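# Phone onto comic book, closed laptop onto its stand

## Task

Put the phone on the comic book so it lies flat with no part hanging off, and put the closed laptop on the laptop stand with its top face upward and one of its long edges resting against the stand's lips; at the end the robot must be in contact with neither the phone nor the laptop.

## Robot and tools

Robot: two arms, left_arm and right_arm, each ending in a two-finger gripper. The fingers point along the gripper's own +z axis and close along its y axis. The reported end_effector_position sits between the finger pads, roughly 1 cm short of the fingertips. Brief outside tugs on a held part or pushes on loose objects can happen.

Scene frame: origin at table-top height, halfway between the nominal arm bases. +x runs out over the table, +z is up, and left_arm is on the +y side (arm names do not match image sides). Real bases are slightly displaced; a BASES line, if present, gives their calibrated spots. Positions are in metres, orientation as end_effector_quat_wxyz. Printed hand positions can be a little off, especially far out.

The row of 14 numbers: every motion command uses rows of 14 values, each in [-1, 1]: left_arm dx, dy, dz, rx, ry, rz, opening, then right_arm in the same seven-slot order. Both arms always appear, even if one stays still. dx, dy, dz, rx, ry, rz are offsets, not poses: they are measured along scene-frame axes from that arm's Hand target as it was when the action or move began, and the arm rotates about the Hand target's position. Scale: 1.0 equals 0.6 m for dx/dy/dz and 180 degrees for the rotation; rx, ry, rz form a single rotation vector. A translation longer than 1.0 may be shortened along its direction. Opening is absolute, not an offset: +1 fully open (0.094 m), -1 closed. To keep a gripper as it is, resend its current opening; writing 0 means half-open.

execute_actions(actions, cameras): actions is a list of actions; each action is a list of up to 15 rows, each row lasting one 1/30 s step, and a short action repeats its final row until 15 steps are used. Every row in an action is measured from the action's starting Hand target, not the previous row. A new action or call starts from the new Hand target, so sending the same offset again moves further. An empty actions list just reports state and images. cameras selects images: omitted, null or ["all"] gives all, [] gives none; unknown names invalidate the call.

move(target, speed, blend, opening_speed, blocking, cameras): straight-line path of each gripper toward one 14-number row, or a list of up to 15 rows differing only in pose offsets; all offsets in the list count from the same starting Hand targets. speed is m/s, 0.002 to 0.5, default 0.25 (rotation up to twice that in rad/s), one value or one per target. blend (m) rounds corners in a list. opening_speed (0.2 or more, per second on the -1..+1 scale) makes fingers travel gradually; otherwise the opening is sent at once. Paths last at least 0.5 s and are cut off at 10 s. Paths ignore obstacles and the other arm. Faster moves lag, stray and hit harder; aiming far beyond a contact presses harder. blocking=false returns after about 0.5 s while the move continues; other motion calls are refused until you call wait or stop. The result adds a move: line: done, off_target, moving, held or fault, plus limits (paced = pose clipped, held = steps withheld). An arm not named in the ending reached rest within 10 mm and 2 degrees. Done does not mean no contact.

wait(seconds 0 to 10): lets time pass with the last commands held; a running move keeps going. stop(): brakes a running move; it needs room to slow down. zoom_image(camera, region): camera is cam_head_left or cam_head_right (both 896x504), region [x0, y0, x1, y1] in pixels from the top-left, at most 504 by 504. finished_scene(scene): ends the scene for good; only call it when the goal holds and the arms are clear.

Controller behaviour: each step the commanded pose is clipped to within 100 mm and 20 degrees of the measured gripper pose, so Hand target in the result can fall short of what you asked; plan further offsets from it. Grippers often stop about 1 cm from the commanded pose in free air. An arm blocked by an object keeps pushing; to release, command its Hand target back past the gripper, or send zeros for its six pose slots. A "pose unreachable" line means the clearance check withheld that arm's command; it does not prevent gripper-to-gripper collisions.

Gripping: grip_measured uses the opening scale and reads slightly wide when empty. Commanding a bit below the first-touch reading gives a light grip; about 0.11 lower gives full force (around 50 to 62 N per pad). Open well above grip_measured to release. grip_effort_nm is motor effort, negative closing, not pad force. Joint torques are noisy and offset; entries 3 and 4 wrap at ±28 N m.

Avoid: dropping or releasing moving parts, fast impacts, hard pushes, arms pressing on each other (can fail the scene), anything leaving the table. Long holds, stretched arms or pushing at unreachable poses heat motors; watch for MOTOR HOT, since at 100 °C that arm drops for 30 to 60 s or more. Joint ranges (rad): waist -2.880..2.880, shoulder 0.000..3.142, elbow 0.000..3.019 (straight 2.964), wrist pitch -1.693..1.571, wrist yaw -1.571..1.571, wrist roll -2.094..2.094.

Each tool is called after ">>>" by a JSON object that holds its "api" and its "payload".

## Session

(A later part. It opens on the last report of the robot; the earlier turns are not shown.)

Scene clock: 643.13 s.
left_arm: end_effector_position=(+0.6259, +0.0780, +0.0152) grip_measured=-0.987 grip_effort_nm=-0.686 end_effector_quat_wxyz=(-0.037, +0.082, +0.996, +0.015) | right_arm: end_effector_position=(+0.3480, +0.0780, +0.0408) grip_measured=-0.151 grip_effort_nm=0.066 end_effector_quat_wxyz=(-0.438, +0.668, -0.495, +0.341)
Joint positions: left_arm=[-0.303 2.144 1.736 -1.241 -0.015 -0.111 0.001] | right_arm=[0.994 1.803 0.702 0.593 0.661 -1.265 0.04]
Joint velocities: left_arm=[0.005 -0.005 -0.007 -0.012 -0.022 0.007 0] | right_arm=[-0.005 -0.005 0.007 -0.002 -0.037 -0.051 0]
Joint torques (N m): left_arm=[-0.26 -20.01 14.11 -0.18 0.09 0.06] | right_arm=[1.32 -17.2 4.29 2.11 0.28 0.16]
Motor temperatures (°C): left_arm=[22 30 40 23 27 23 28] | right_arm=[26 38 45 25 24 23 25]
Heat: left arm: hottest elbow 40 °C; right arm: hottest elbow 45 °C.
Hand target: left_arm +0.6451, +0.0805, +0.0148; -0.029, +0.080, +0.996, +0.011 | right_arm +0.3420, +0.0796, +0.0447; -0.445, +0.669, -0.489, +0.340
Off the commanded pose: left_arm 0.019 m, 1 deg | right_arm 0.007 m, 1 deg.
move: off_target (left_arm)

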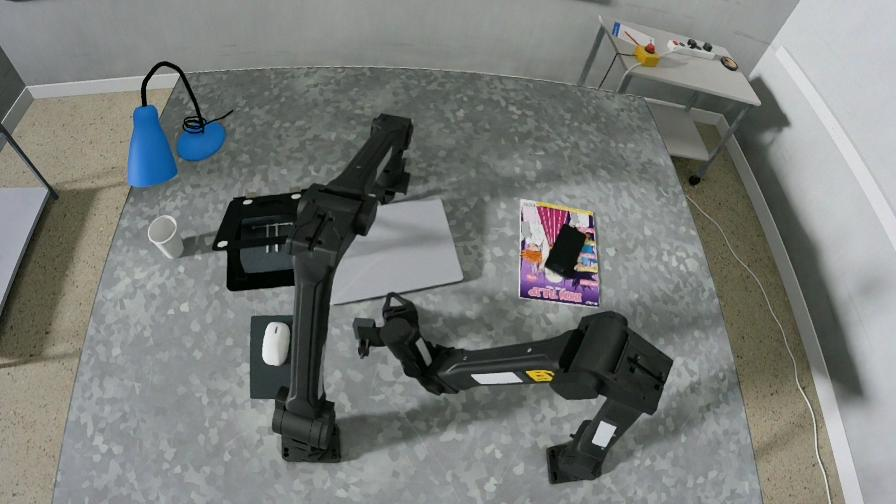

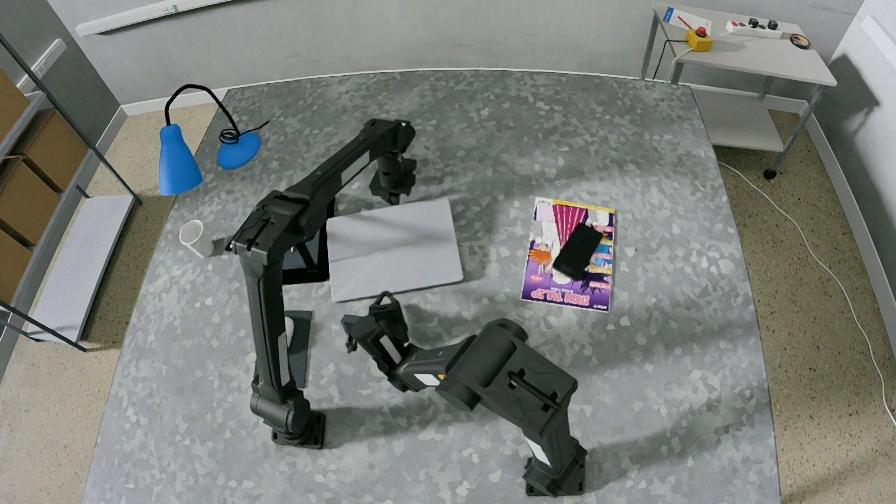

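>>> {"api": "move", "payload": {"target": [[-0.03,-0.008,0,0,0,0,-1,0,0,-0.05,0,0,0,-0.15],[-0.06,-0.015,-0.005,0,0,0,-1,0.07,0.019,-0.05,0,0,0,-0.15]], "speed": 0.06, "cameras": []}}

>>> {"api": "move", "payload": {"target": [-0.03,-0.008,-0.005,0,0,0,-1,0.05,0.013,-0.01,0,0,0,-0.15], "speed": 0.06}}

>>> {"api": "zoom_image", "payload": {"camera": "cam_head_right", "region": [300, 150, 500, 360]}}

>>> {"api": "zoom_image", "payload": {"camera": "cam_head_left", "region": [320, 250, 470, 350]}}

Scene clock: 649.50 s.
left_arm: end_effector_position=(+0.6212, +0.0777, +0.0144) grip_measured=-0.987 grip_effort_nm=-0.691 end_effector_quat_wxyz=(-0.020, +0.077, +0.997, +0.010) | right_arm: end_effector_position=(+0.3733, +0.0875, +0.0299) grip_measured=-0.151 grip_effort_nm=0.066 end_effector_quat_wxyz=(-0.456, +0.663, -0.488, +0.337)
Joint positions: left_arm=[-0.304 2.112 1.679 -1.181 -0.012 -0.121 0.001] | right_arm=[0.952 1.884 0.747 0.687 0.607 -1.304 0.04]
Joint velocities: left_arm=[-0.015 -0.005 -0.022 0.002 0.037 0.022 0.001] | right_arm=[-0.015 0.015 0.017 -0.002 -0.022 -0.007 0]
Joint torques (N m): left_arm=[-2.08 -23.3 6.32 0.38 0.08 -0.11] | right_arm=[-0.44 -13.68 7.21 1.32 0 0.16]
Motor temperatures (°C): left_arm=[22 30 41 23 27 23 28] | right_arm=[26 38 44 25 24 23 25]
Heat: left arm: hottest elbow 41 °C; right arm: hottest elbow 44 °C.
Hand target: left_arm +0.6089, +0.0720, +0.0121; -0.029, +0.080, +0.996, +0.010 | right_arm +0.3839, +0.0903, +0.0146; -0.445, +0.669, -0.489, +0.340
Off the commanded pose: left_arm 0.014 m, 1 deg | right_arm 0.019 m, 2 deg.
move: off_target (left_arm, right_arm)
No camera images: "cameras" was empty.

Scene clock: 650.50 s.
left_arm: end_effector_position=(+0.6217, +0.0778, +0.0158) grip_measured=-0.987 grip_effort_nm=-0.686 end_effector_quat_wxyz=(+0.004, +0.067, +0.998, +0.006) | right_arm: end_effector_position=(+0.3821, +0.0930, +0.0298) grip_measured=-0.151 grip_effort_nm=0.066 end_effector_quat_wxyz=(-0.459, +0.669, -0.480, +0.334)
Joint positions: left_arm=[-0.304 2.082 1.633 -1.116 -0.014 -0.141 0.001] | right_arm=[0.937 1.896 0.769 0.687 0.576 -1.326 0.04]
Joint velocities: left_arm=[-0.005 -0.005 -0.012 0.002 -0.007 0.051 -0.001] | right_arm=[0.005 0.015 0.002 -0.002 -0.022 -0.007 -0.001]
Joint torques (N m): left_arm=[-3.25 -23.18 4.97 -0.99 0.15 0.01] | right_arm=[-2.32 -11.34 10.02 1.18 -0.25 0.16]
Motor temperatures (°C): left_arm=[22 30 41 23 27 23 28] | right_arm=[26 38 44 25 24 23 25]
Heat: left arm: hottest elbow 41 °C; right arm: hottest elbow 44 °C.
Hand target: left_arm +0.5908, +0.0674, +0.0095; -0.028, +0.080, +0.996, +0.010 | right_arm +0.4140, +0.0977, +0.0086; -0.445, +0.669, -0.489, +0.341
Off the commanded pose: left_arm 0.033 m, 4 deg | right_arm 0.039 m, 2 deg.
move: off_target (left_arm, right_arm)

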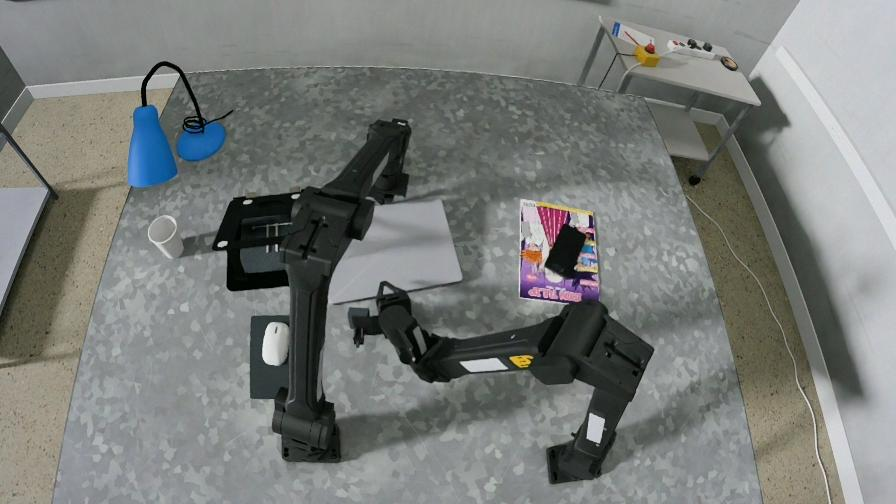

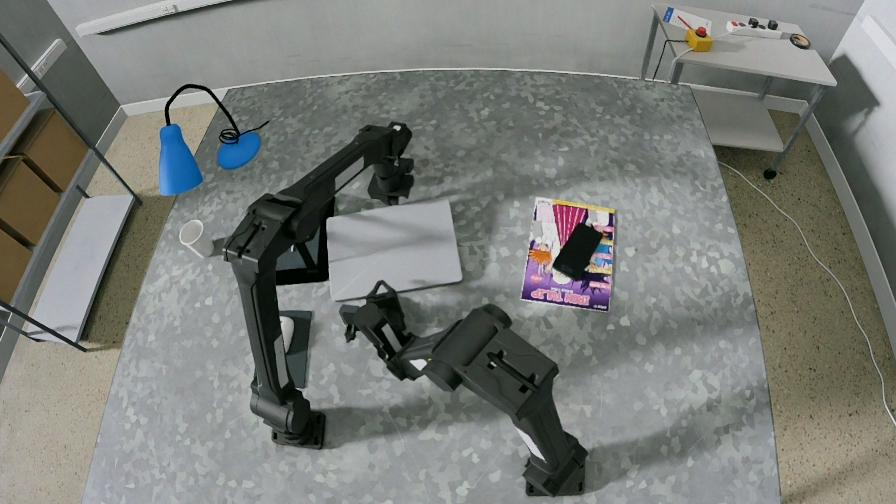

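Scaled by 2.400.

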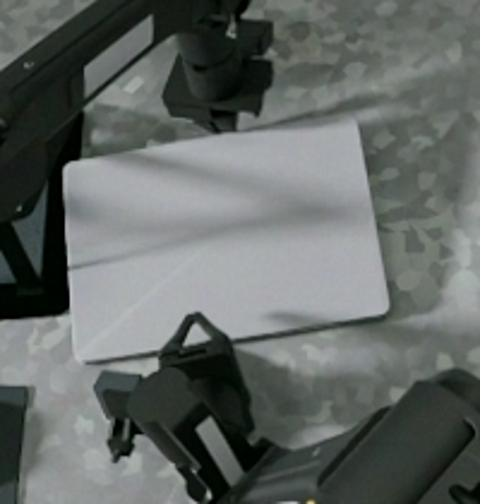

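Scaled by 3.360.

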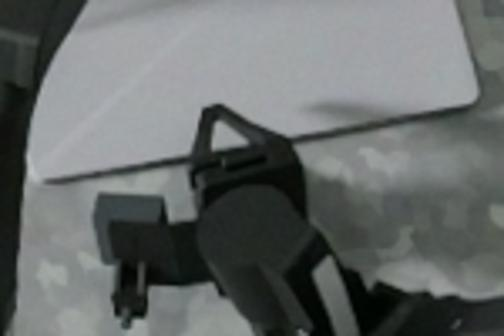

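>>> {"api": "move", "payload": {"target": [-0.01,-0.003,0,0,0,0,-1,0.02,0.005,0,0,0,0,-0.8], "speed": 0.06, "opening_speed": 0.6}}

>>> {"api": "zoom_image", "payload": {"camera": "cam_head_left", "region": [320, 250, 470, 350]}}

Scene clock: 654.13 s.
left_arm: end_effector_position=(+0.6242, +0.0782, +0.0221) grip_measured=-0.987 grip_effort_nm=-0.686 end_effector_quat_wxyz=(+0.019, +0.064, +0.998, +0.006) | right_arm: end_effector_position=(+0.3830, +0.0985, +0.0225) grip_measured=-0.797 grip_effort_nm=-0.129 end_effector_quat_wxyz=(-0.458, +0.681, -0.474, +0.319)
Joint positions: left_arm=[-0.304 2.063 1.618 -1.091 -0.02 -0.148 0.001] | right_arm=[0.93 1.908 0.779 0.674 0.533 -1.328 0.01]
Joint velocities: left_arm=[-0.015 0.005 0.002 -0.002 -0.022 0.037 -0.001] | right_arm=[0.005 -0.005 -0.002 -0.007 0.007 0.007 0]
Joint torques (N m): left_arm=[-3.78 -23.12 4.72 -1.58 0.32 -0.06] | right_arm=[-3.08 -11.69 11.21 1.26 0.69 0.08]
Motor temperatures (°C): left_arm=[22 30 40 24 27 23 28] | right_arm=[26 38 44 25 24 23 25]
Heat: left arm: hottest elbow 40 °C; right arm: hottest elbow 44 °C.
Hand target: left_arm +0.5847, +0.0658, +0.0095; -0.028, +0.080, +0.996, +0.010 | right_arm +0.4261, +0.1004, +0.0085; -0.445, +0.669, -0.489, +0.341
Off the commanded pose: left_arm 0.043 m, 6 deg | right_arm 0.045 m, 4 deg.
move: off_target (left_arm, right_arm)

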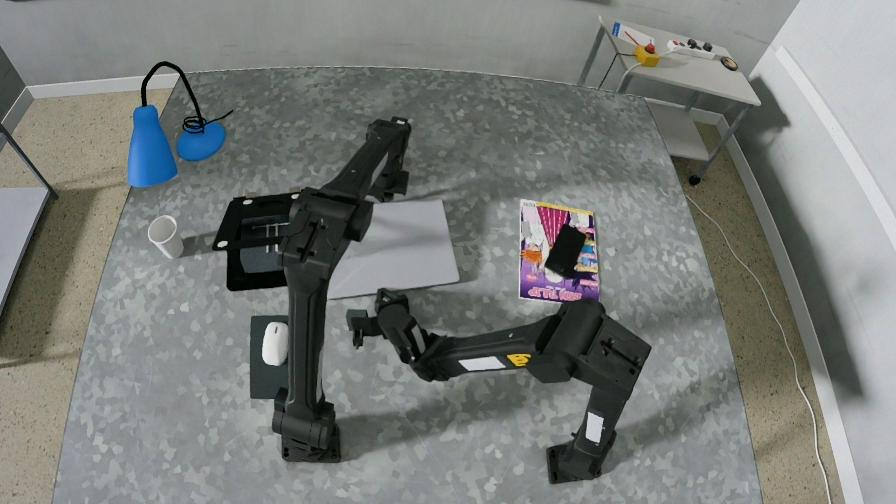

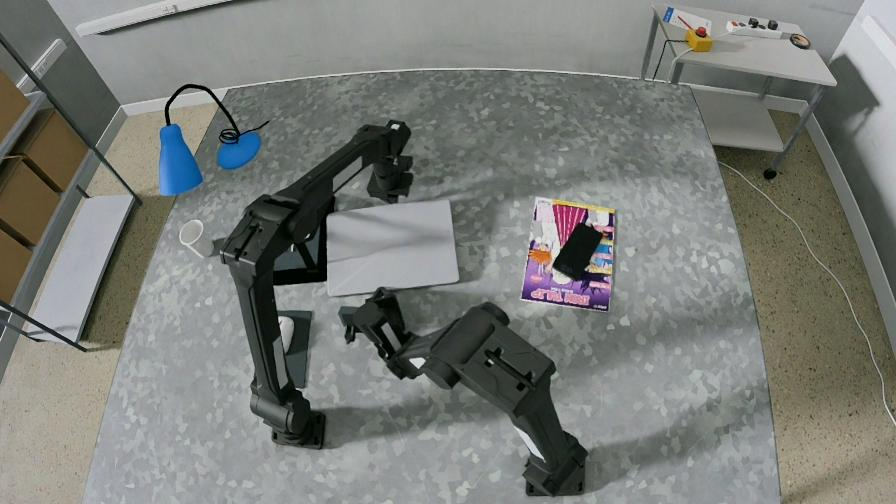

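Scaled by 3.360.

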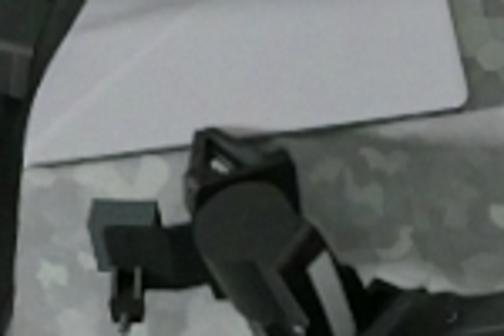

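>>> {"api": "move", "payload": {"target": [0.09,0.024,0.0,0,0,0,-1,-0.14,-0.035,0.01,0,0,0,-0.3], "speed": 0.1, "opening_speed": 1, "cameras": []}}

>>> {"api": "move", "payload": {"target": [[0,0,-0.006,0,0,0,-1,0,0,-0.02,0,0,0,-0.3],[-0.08,-0.02,-0.02,0,0,0,-1,0.05,0.013,-0.02,0,0,0,-0.3]], "speed": 0.08}}

>>> {"api": "zoom_image", "payload": {"camera": "cam_head_right", "region": [300, 150, 500, 360]}}

Scene clock: 679.57 s.
left_arm: end_effector_position=(+0.6264, +0.0770, +0.0149) grip_measured=-0.987 grip_effort_nm=-0.686 end_effector_quat_wxyz=(-0.027, +0.080, +0.996, +0.012) | right_arm: end_effector_position=(+0.3544, +0.0842, +0.0254) grip_measured=-0.302 grip_effort_nm=0.090 end_effector_quat_wxyz=(-0.453, +0.658, -0.493, +0.345)
Joint positions: left_arm=[-0.304 2.133 1.717 -1.211 -0.014 -0.115 0.001] | right_arm=[0.992 1.882 0.717 0.702 0.666 -1.28 0.033]
Joint velocities: left_arm=[-0.005 -0.005 -0.012 -0.012 -0.066 -0.066 0.001] | right_arm=[-0.005 0.005 -0.002 0.002 -0.007 0.007 -0.001]
Joint torques (N m): left_arm=[-0.85 -19.49 13.24 -0.16 0.08 0.16] | right_arm=[1.67 -16.79 2.96 1.46 0.11 0.29]
Motor temperatures (°C): left_arm=[22 30 38 24 27 23 28] | right_arm=[26 37 48 25 24 23 25]
Heat: left arm: hottest elbow 38 °C; right arm: hottest elbow 48 °C.
Hand target: left_arm +0.6390, +0.0794, +0.0089; -0.029, +0.080, +0.996, +0.010 | right_arm +0.3418, +0.0809, +0.0147; -0.445, +0.669, -0.489, +0.340
Off the commanded pose: left_arm 0.014 m, 0 deg | right_arm 0.017 m, 2 deg.
move: off_target (left_arm, right_arm)
No camera images: "cameras" was empty.

Scene clock: 680.93 s.
left_arm: end_effector_position=(+0.6166, +0.0761, +0.0134) grip_measured=-0.987 grip_effort_nm=-0.686 end_effector_quat_wxyz=(+0.002, +0.071, +0.997, +0.006) | right_arm: end_effector_position=(+0.3625, +0.0889, +0.0257) grip_measured=-0.302 grip_effort_nm=0.076 end_effector_quat_wxyz=(-0.463, +0.659, -0.488, +0.337)
Joint positions: left_arm=[-0.309 2.076 1.616 -1.108 -0.012 -0.138 0.001] | right_arm=[0.974 1.895 0.73 0.725 0.627 -1.293 0.033]
Joint velocities: left_arm=[-0.005 0.015 -0.017 -0.002 -0.037 -0.037 0] | right_arm=[-0.005 0.005 0.007 -0.017 -0.051 0.037 0.001]
Joint torques (N m): left_arm=[-3.78 -21.95 5.39 -0.44 0.07 -0.01] | right_arm=[-0.62 -12.75 6.52 1.35 -0.06 0.19]
Motor temperatures (°C): left_arm=[22 30 38 24 27 23 28] | right_arm=[26 38 48 25 24 23 25]
Heat: left arm: hottest elbow 38 °C; right arm: hottest elbow 48 °C.
Hand target: left_arm +0.5907, +0.0680, -0.0026; -0.028, +0.080, +0.996, +0.010 | right_arm +0.3718, +0.0882, +0.0027; -0.445, +0.669, -0.489, +0.340
Off the commanded pose: left_arm 0.032 m, 4 deg | right_arm 0.025 m, 2 deg.
move: off_target (left_arm, right_arm)

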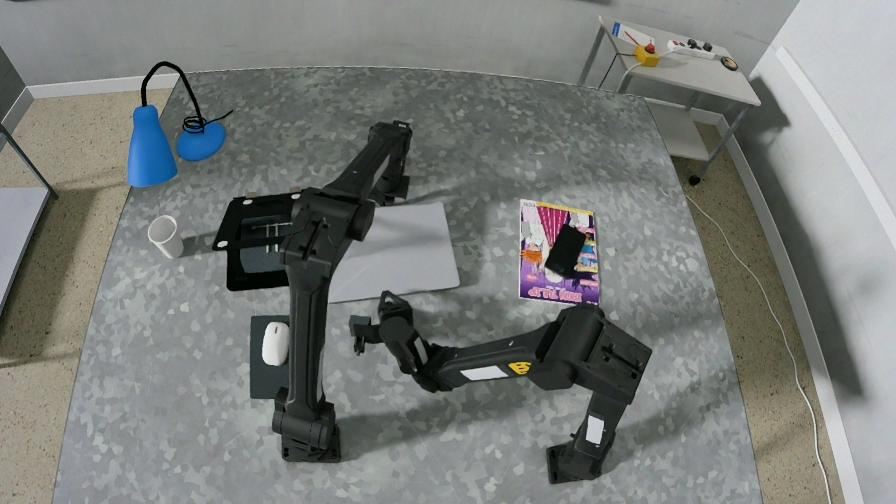

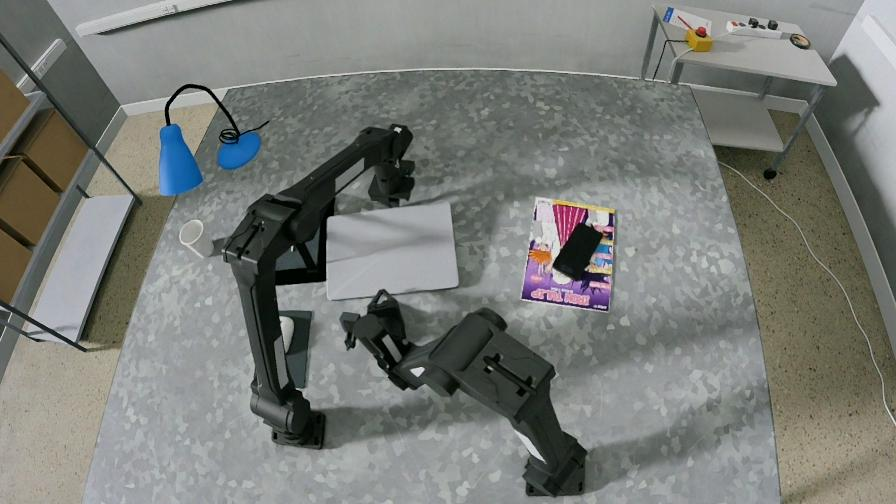

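Scaled by 2.400.

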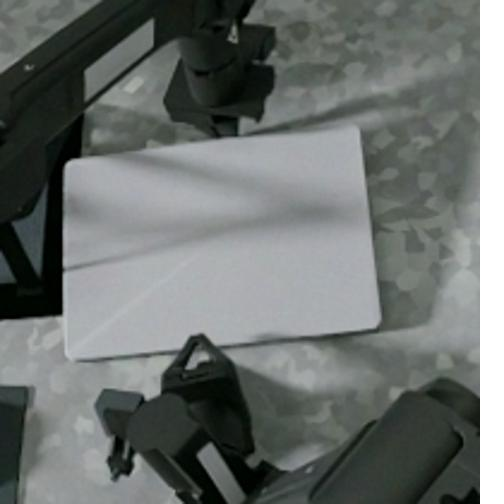

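>>> {"api": "move", "payload": {"target": [-0.06,-0.012,-0.02,0,0,0,-1,0.11,0.025,-0.005,0,0,0,-0.3], "speed": 0.08}}

>>> {"api": "zoom_image", "payload": {"camera": "cam_head_left", "region": [320, 250, 470, 350]}}

Scene clock: 684.77 s.
left_arm: end_effector_position=(+0.6077, +0.0704, +0.0129) grip_measured=-0.987 grip_effort_nm=-0.686 end_effector_quat_wxyz=(+0.041, +0.060, +0.997, -0.001) | right_arm: end_effector_position=(+0.3926, +0.1177, +0.0272) grip_measured=-0.301 grip_effort_nm=0.076 end_effector_quat_wxyz=(-0.476, +0.673, -0.468, +0.319)
Joint positions: left_arm=[-0.324 2.016 1.511 -0.984 -0.018 -0.175 0.001] | right_arm=[0.935 1.942 0.827 0.706 0.529 -1.338 0.033]
Joint velocities: left_arm=[0.005 -0.024 0.007 -0.012 0.022 0.037 0.001] | right_arm=[0.005 -0.005 0.007 -0.007 -0.007 -0.007 0]
Joint torques (N m): left_arm=[-5.07 -19.66 2.97 -2.14 0.3 0] | right_arm=[-4.54 -12.51 9.61 0.8 0.35 0.11]
Motor temperatures (°C): left_arm=[22 30 38 24 27 23 28] | right_arm=[26 38 47 25 24 23 25]
Heat: left arm: hottest elbow 38 °C; right arm: hottest elbow 47 °C.
Hand target: left_arm +0.5543, +0.0611, -0.0142; -0.028, +0.080, +0.996, +0.010 | right_arm +0.4381, +0.1020, -0.0004; -0.445, +0.669, -0.489, +0.341
Off the commanded pose: left_arm 0.061 m, 8 deg | right_arm 0.055 m, 5 deg.
move: off_target (left_arm, right_arm)

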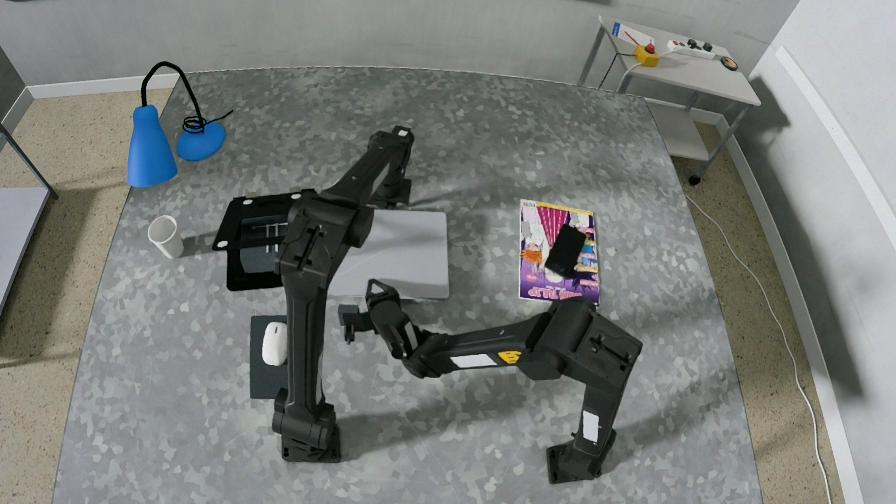

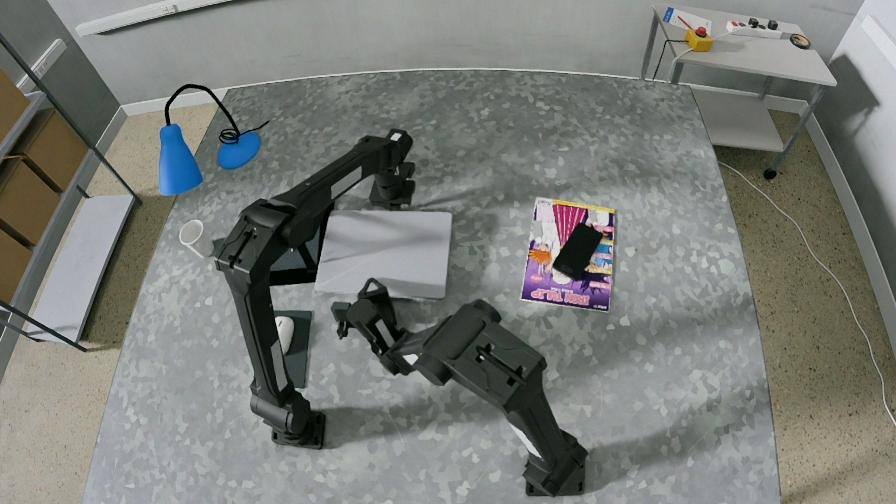

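Scaled by 3.360.

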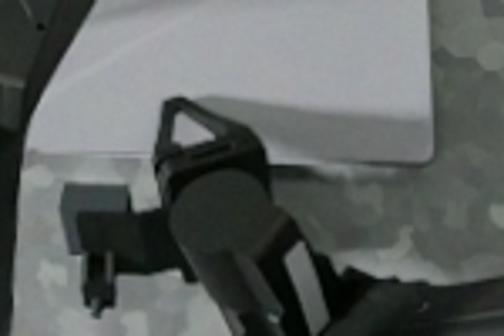

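>>> {"api": "move", "payload": {"target": [0,0,0,0,0,0,-1,0,0,0,0,0,0,-0.75], "speed": 0.06, "opening_speed": 0.6}}

>>> {"api": "zoom_image", "payload": {"camera": "cam_head_left", "region": [320, 250, 470, 350]}}

Scene clock: 689.00 s.
left_arm: end_effector_position=(+0.6086, +0.0711, +0.0169) grip_measured=-0.987 grip_effort_nm=-0.686 end_effector_quat_wxyz=(+0.045, +0.060, +0.997, +0.001) | right_arm: end_effector_position=(+0.3928, +0.1183, +0.0253) grip_measured=-0.504 grip_effort_nm=-1.009 end_effector_quat_wxyz=(-0.474, +0.676, -0.467, +0.318)
Joint positions: left_arm=[-0.324 2.01 1.511 -0.985 -0.023 -0.175 0.001] | right_arm=[0.935 1.945 0.831 0.697 0.525 -1.338 0.023]
Joint velocities: left_arm=[-0.005 -0.005 0.007 -0.002 0.051 -0.051 -0.001] | right_arm=[-0.005 -0.005 -0.007 -0.007 0.007 0.022 -0.002]
Joint torques (N m): left_arm=[-4.42 -19.6 3.15 -1.91 0.53 0.08] | right_arm=[-4.48 -12.69 9.47 0.94 0.46 0.1]
Motor temperatures (°C): left_arm=[22 30 38 24 27 23 28] | right_arm=[26 38 48 25 24 23 25]
Heat: left arm: hottest elbow 38 °C; right arm: hottest elbow 48 °C.
Hand target: left_arm +0.5543, +0.0612, -0.0142; -0.028, +0.080, +0.996, +0.010 | right_arm +0.4381, +0.1020, -0.0005; -0.445, +0.669, -0.489, +0.341
Off the commanded pose: left_arm 0.063 m, 9 deg | right_arm 0.054 m, 5 deg.
move: off_target (left_arm, right_arm)

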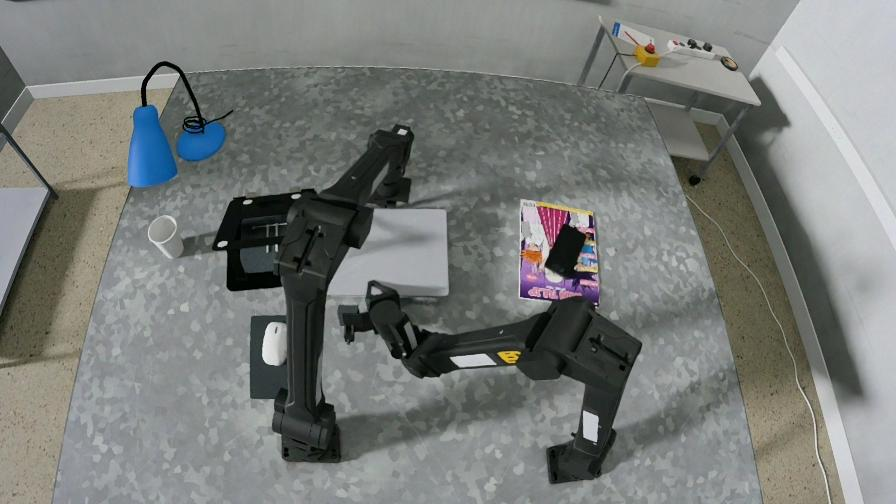

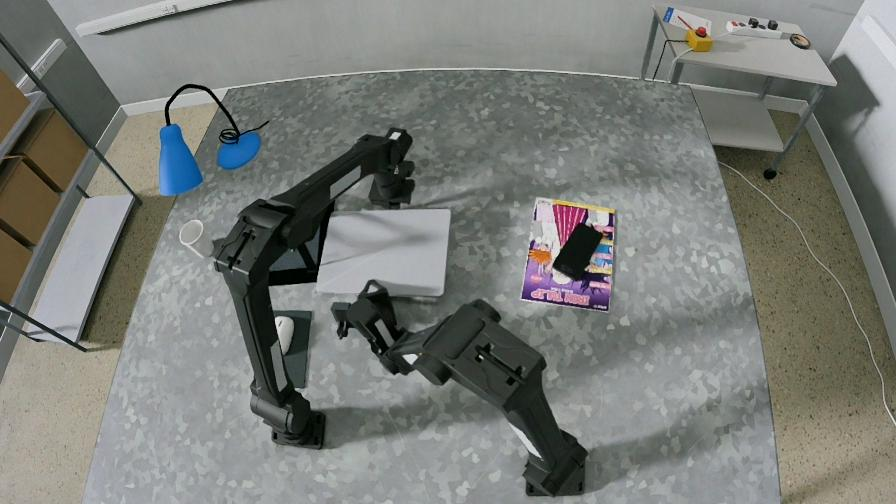

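Scaled by 3.360.

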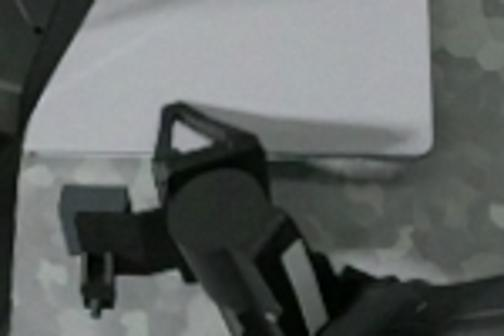

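>>> {"api": "move", "payload": {"target": [0.03,0.005,0,0,0,0,-1,-0.047,0.022,0.17,0,0,0,-0.75], "speed": 0.06}}

>>> {"api": "zoom_image", "payload": {"camera": "cam_head_left", "region": [310, 190, 510, 350]}}

Scene clock: 694.97 s.
left_arm: end_effector_position=(+0.6025, +0.0708, +0.0133) grip_measured=-0.987 grip_effort_nm=-0.681 end_effector_quat_wxyz=(+0.030, +0.060, +0.998, -0.001) | right_arm: end_effector_position=(+0.3849, +0.1097, +0.0656) grip_measured=-0.583 grip_effort_nm=-1.018 end_effector_quat_wxyz=(-0.427, +0.694, -0.480, +0.323)
Joint positions: left_arm=[-0.324 2.016 1.512 -1.009 -0.013 -0.175 0.001] | right_arm=[0.947 1.788 0.844 0.416 0.567 -1.309 0.02]
Joint velocities: left_arm=[0.015 -0.005 -0.002 -0.002 0.022 0.037 -0.001] | right_arm=[-0.005 -0.005 0.002 -0.002 -0.007 0.066 0]
Joint torques (N m): left_arm=[-2.84 -17.9 7.9 -1.95 0.21 0.13] | right_arm=[-1.14 -19.96 10.39 0.72 0.99 0.13]
Motor temperatures (°C): left_arm=[22 31 38 24 27 23 28] | right_arm=[26 38 47 25 24 23 25]
Heat: left arm: hottest elbow 38 °C; right arm: hottest elbow 47 °C.
Hand target: left_arm +0.5724, +0.0638, -0.0144; -0.028, +0.080, +0.996, +0.010 | right_arm +0.4107, +0.1158, +0.1016; -0.445, +0.669, -0.489, +0.341
Off the commanded pose: left_arm 0.041 m, 7 deg | right_arm 0.044 m, 4 deg.
move: off_target (left_arm, right_arm)

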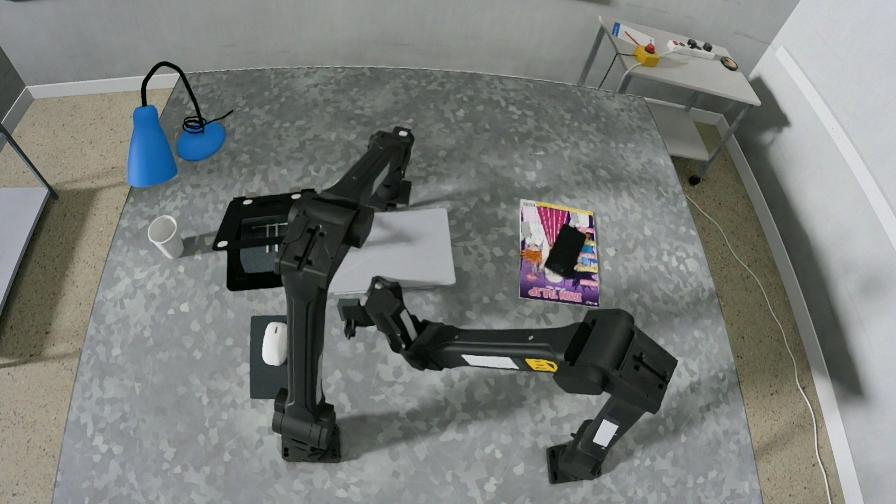

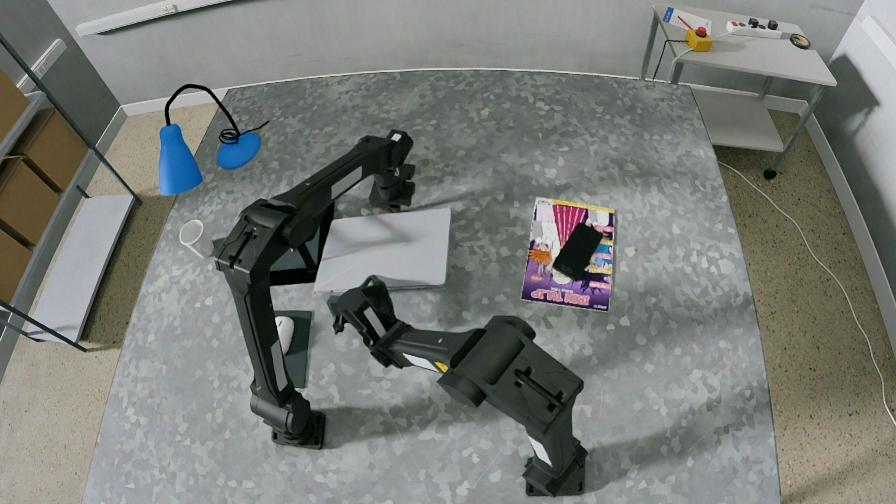

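Scaled by 2.520.

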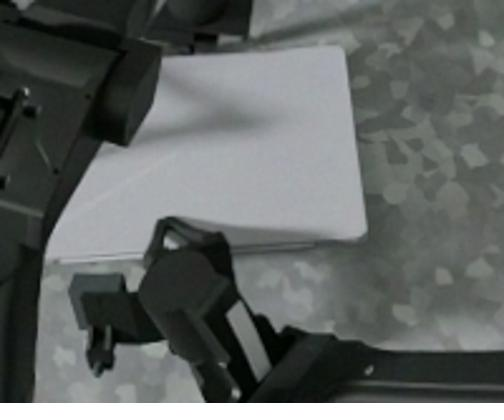

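>>> {"api": "move", "payload": {"target": [[0.14,0.03,0.08,0,0,0,-1,0.01,0,0.08,0,0,0,-0.75],[0.14,0.03,0.5,0,0,0,-1,0.01,0,0.08,0,0,0,-0.75]], "speed": 0.15}}

Scene clock: 713.03 s.
left_arm: end_effector_position=(+0.6497, +0.0785, +0.2469) grip_measured=-0.987 grip_effort_nm=-0.686 end_effector_quat_wxyz=(+0.020, +0.080, +0.997, +0.003) | right_arm: end_effector_position=(+0.3939, +0.1023, +0.0943) grip_measured=-0.637 grip_effort_nm=-1.043 end_effector_quat_wxyz=(-0.409, +0.698, -0.487, +0.329)
Joint positions: left_arm=[-0.291 2.031 2.171 -1.672 -0.012 -0.101 0.001] | right_arm=[0.928 1.716 0.877 0.275 0.57 -1.31 0.017]
Joint velocities: left_arm=[-0.015 -0.005 -0.002 -0.007 -0.007 0.066 0.001] | right_arm=[0.005 -0.005 0.017 0.007 0.022 0.051 0.001]
Joint torques (N m): left_arm=[-0.15 -23.71 16.23 0.08 0.07 0.06] | right_arm=[-0.44 -21.42 11.64 1.13 0.6 0.07]
Motor temperatures (°C): left_arm=[22 30 38 24 27 23 28] | right_arm=[26 38 47 25 25 23 26]
Heat: left arm: hottest elbow 38 °C; right arm: hottest elbow 47 °C.
Hand target: left_arm +0.6610, +0.0826, +0.2846; -0.029, +0.079, +0.996, +0.009 | right_arm +0.4169, +0.1158, +0.1495; -0.445, +0.669, -0.489, +0.340
Off the commanded pose: left_arm 0.039 m, 6 deg | right_arm 0.061 m, 6 deg.
joint sent to its limit (left arm) — joint 4 (wrist pitch), lower limit. The joint targets are off in orientation, not in position.
move: off_target (left_arm, right_arm)

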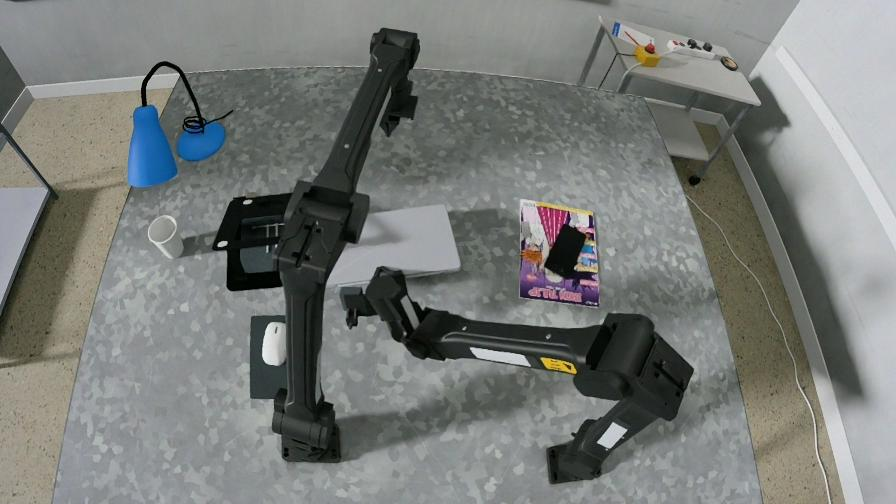

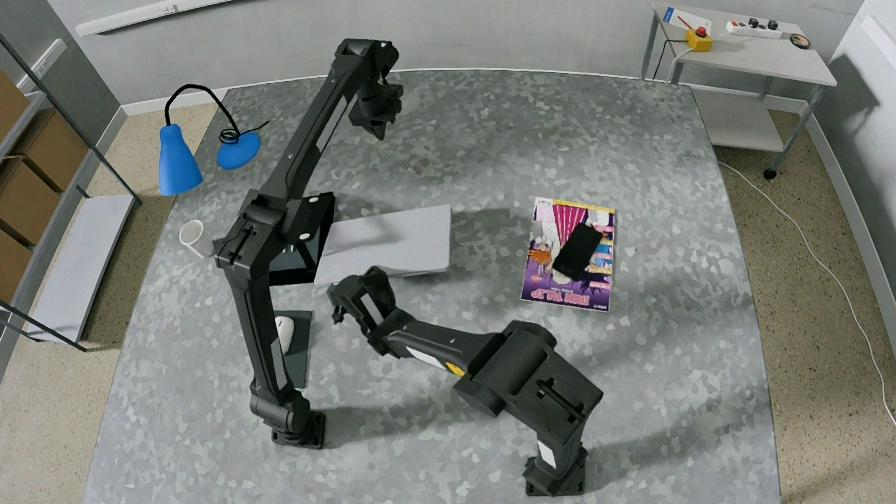

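>>> {"api": "move", "payload": {"target": [[-0.2,0.1,0.025,-0.2,-0.2,0.3,-1,0.06,-0.02,0,0,0,0,-0.75],[-0.435,0.187,0.025,-0.309,-0.330,0.519,-1,0.133,-0.033,0,0,0,0,-0.75]], "speed": 0.15, "blend": 0.04}}

>>> {"api": "zoom_image", "payload": {"camera": "cam_head_left", "region": [280, 170, 490, 340]}}

>>> {"api": "zoom_image", "payload": {"camera": "cam_head_right", "region": [280, 170, 490, 340]}}

Scene clock: 740.83 s.
left_arm: end_effector_position=(+0.4013, +0.2033, +0.2998) grip_measured=-0.987 grip_effort_nm=-0.686 end_effector_quat_wxyz=(-0.428, +0.624, -0.540, +0.368) | right_arm: end_effector_position=(+0.4545, +0.0805, +0.1053) grip_measured=-0.663 grip_effort_nm=-1.038 end_effector_quat_wxyz=(-0.419, +0.693, -0.496, +0.314)
Joint positions: left_arm=[-0.316 0.682 0.602 -0.326 -0.403 -1.736 0.001] | right_arm=[0.794 1.736 0.941 0.272 0.436 -1.354 0.016]
Joint velocities: left_arm=[0.005 -0.005 -0.007 0.002 -0.066 0.007 -0.001] | right_arm=[-0.015 0.005 -0.007 -0.002 -0.022 0.051 -0.001]
Joint torques (N m): left_arm=[-2.67 -3.84 10.61 2.69 -0.32 -0.01] | right_arm=[-1.32 -17.9 14.42 1.7 0.63 -0.2]
Motor temperatures (°C): left_arm=[22 31 42 24 27 23 28] | right_arm=[26 39 48 25 25 23 27]
Heat: left arm: hottest elbow 42 °C; right arm: hottest elbow 48 °C.
Hand target: left_arm +0.3995, +0.1988, +0.3022; -0.428, +0.621, -0.535, +0.381 | right_arm +0.4965, +0.0948, +0.1495; -0.445, +0.669, -0.488, +0.341
Off the commanded pose: left_arm 0.009 m, 1 deg | right_arm 0.063 m, 5 deg.
move: off_target (right_arm)

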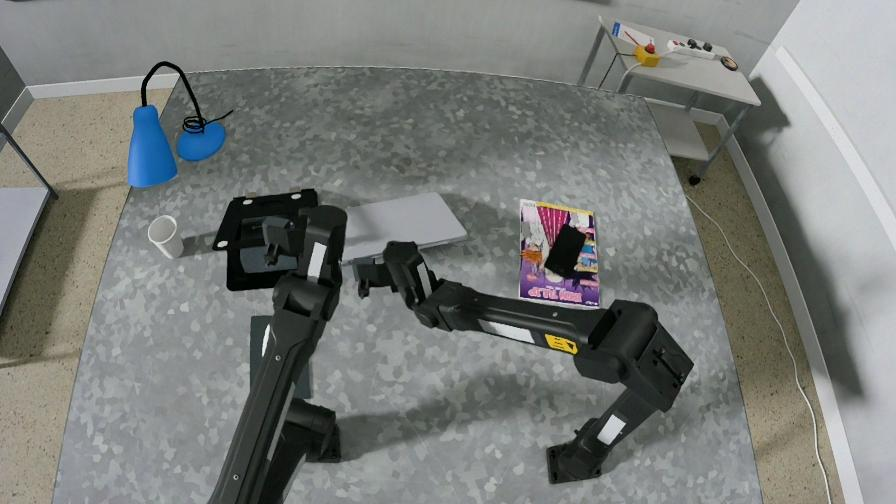

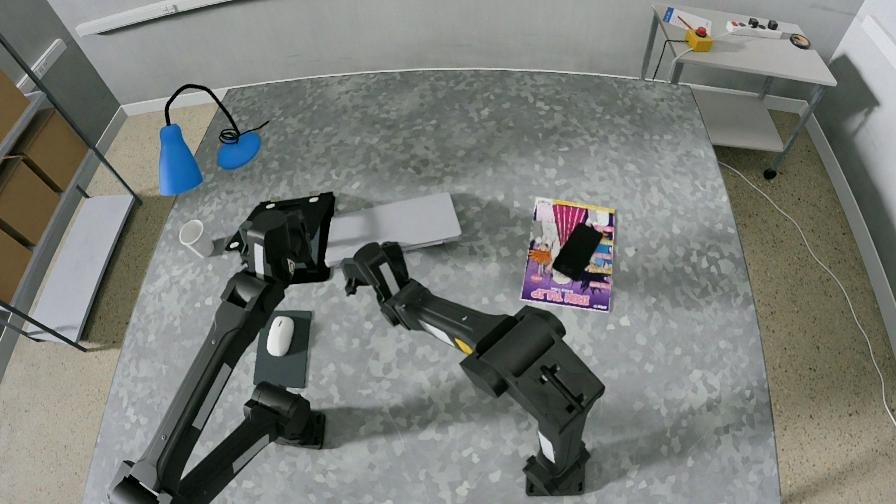

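Scaled by 2.400.

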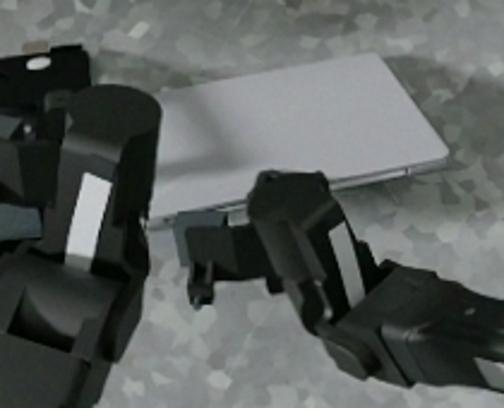

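Scaled by 2.400.

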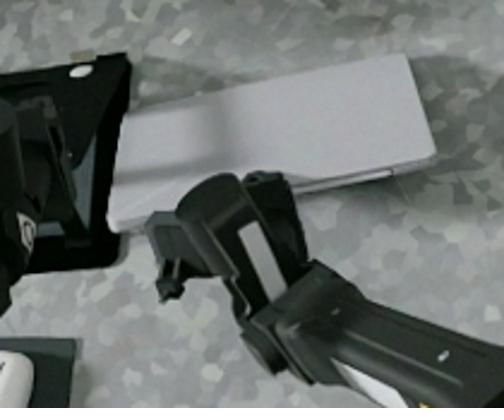

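>>> {"api": "move", "payload": {"target": [0.281,-0.063,-0.30,-0.050,0.357,0,-1,-0.078,-0.025,-0.2,0.015,-0.053,0,-0.75], "speed": 0.12}}

>>> {"api": "zoom_image", "payload": {"camera": "cam_head_right", "region": [280, 170, 490, 340]}}

Scene clock: 774.50 s.
left_arm: end_effector_position=(+0.5423, +0.1582, +0.1007) grip_measured=-0.987 grip_effort_nm=-0.676 end_effector_quat_wxyz=(-0.027, +0.752, -0.659, +0.005) | right_arm: end_effector_position=(+0.4570, +0.0826, +0.0548) grip_measured=-0.665 grip_effort_nm=-1.033 end_effector_quat_wxyz=(-0.513, +0.615, -0.456, +0.387)
Joint positions: left_arm=[-0.205 1.745 1.354 -1.143 -0.041 -1.879 0.001] | right_arm=[0.816 2 0.861 0.936 0.525 -1.476 0.016]
Joint velocities: left_arm=[-0.015 -0.005 0.007 -0.012 -0.081 -0.037 -0.001] | right_arm=[0.005 -0.005 -0.007 -0.007 0.007 0.007 -0.001]
Joint torques (N m): left_arm=[-0.03 -16.26 15.31 0.14 0.04 -0.06] | right_arm=[1.14 -16.32 3.95 2.19 0.33 0.24]
Motor temperatures (°C): left_arm=[22 29 42 24 27 23 28] | right_arm=[26 41 50 25 25 23 27]
Heat: left arm: hottest elbow 42 °C; right arm: hottest elbow 50 °C.
Hand target: left_arm +0.5668, +0.1608, +0.1193; -0.037, +0.758, -0.650, +0.026 | right_arm +0.4485, +0.0800, +0.0299; -0.499, +0.627, -0.457, +0.385
Off the commanded pose: left_arm 0.034 m, 3 deg | right_arm 0.027 m, 2 deg.
move: off_target (left_arm, right_arm)

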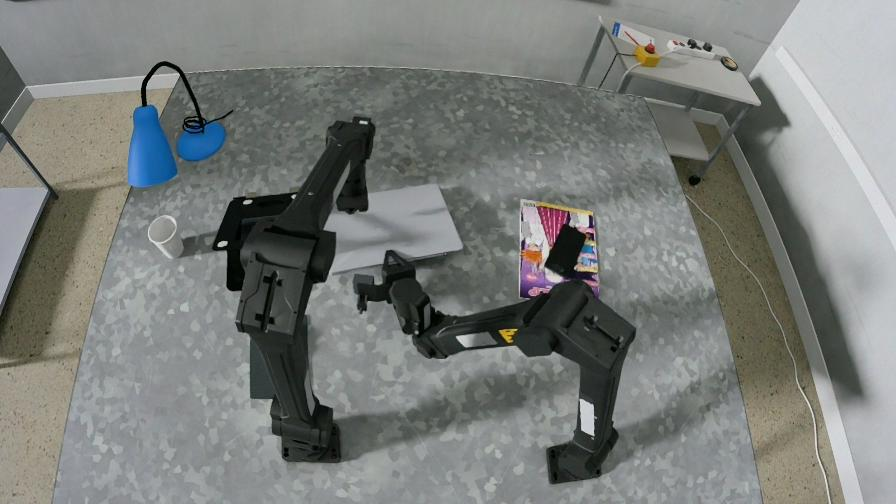

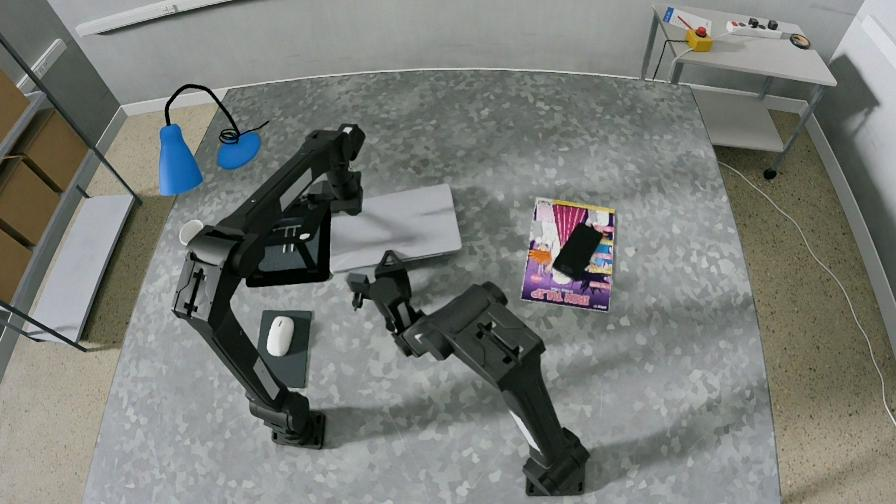

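Scaled by 2.400.

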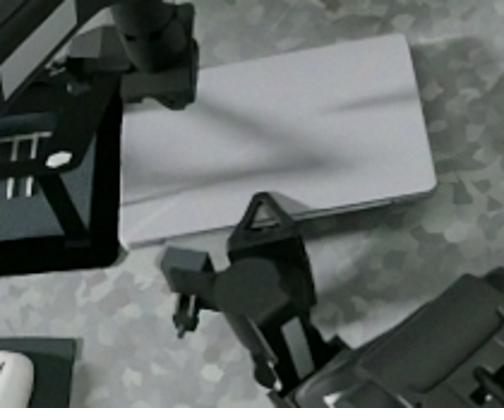

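>>> {"api": "execute_actions", "payload": {"actions": []}}

Scene clock: 792.20 s.
left_arm: end_effector_position=(+0.5422, +0.1582, +0.1007) grip_measured=-0.987 grip_effort_nm=-0.676 end_effector_quat_wxyz=(-0.027, +0.752, -0.659, +0.005) | right_arm: end_effector_position=(+0.4570, +0.0826, +0.0548) grip_measured=-0.665 grip_effort_nm=-1.038 end_effector_quat_wxyz=(-0.513, +0.615, -0.456, +0.387)
Joint positions: left_arm=[-0.205 1.745 1.354 -1.143 -0.041 -1.879 0.001] | right_arm=[0.816 2 0.861 0.936 0.525 -1.476 0.016]
Joint velocities: left_arm=[-0.015 -0.005 -0.002 -0.017 -0.022 -0.022 0] | right_arm=[0.005 0.015 0.002 -0.007 0.022 0.022 0]
Joint torques (N m): left_arm=[0.09 -16.91 15.23 -0.08 0.01 -0.08] | right_arm=[1.2 -16.32 3.95 2.09 0.33 0.24]
Motor temperatures (°C): left_arm=[22 28 43 24 26 23 28] | right_arm=[26 41 47 25 25 23 28]
Heat: left arm: hottest elbow 43 °C; right arm: hottest elbow 47 °C.
Hand target: left_arm +0.5669, +0.1608, +0.1193; -0.037, +0.758, -0.650, +0.026 | right_arm +0.4485, +0.0800, +0.0299; -0.499, +0.627, -0.457, +0.385
Tool commands: left_gripper/opening=-1.0 right_gripper/opening=-0.75
Off the commanded pose: left_arm 0.034 m, 3 deg | right_arm 0.027 m, 2 deg.

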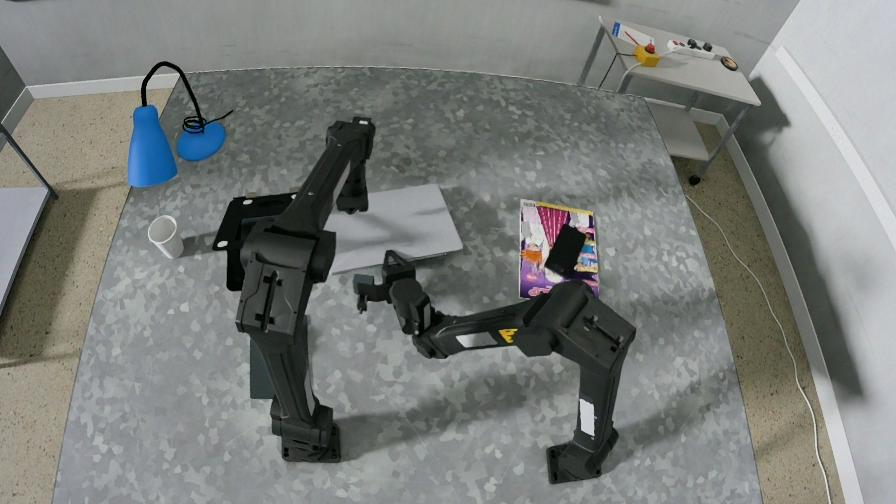

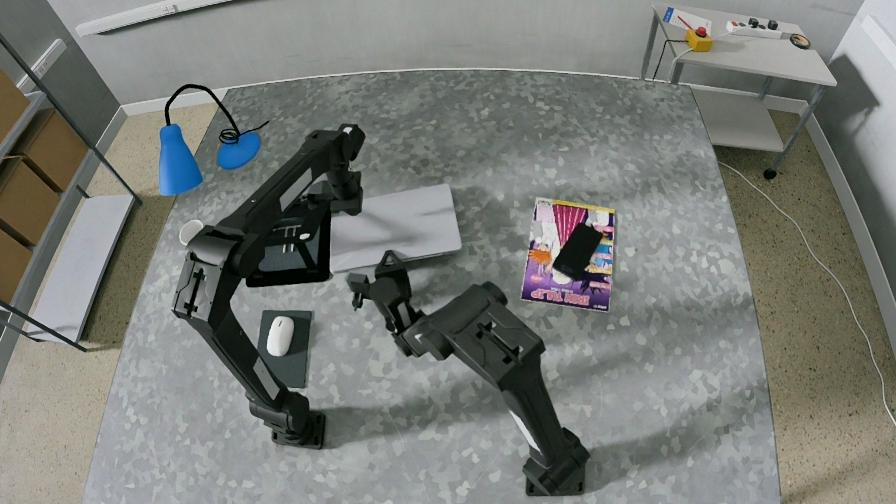

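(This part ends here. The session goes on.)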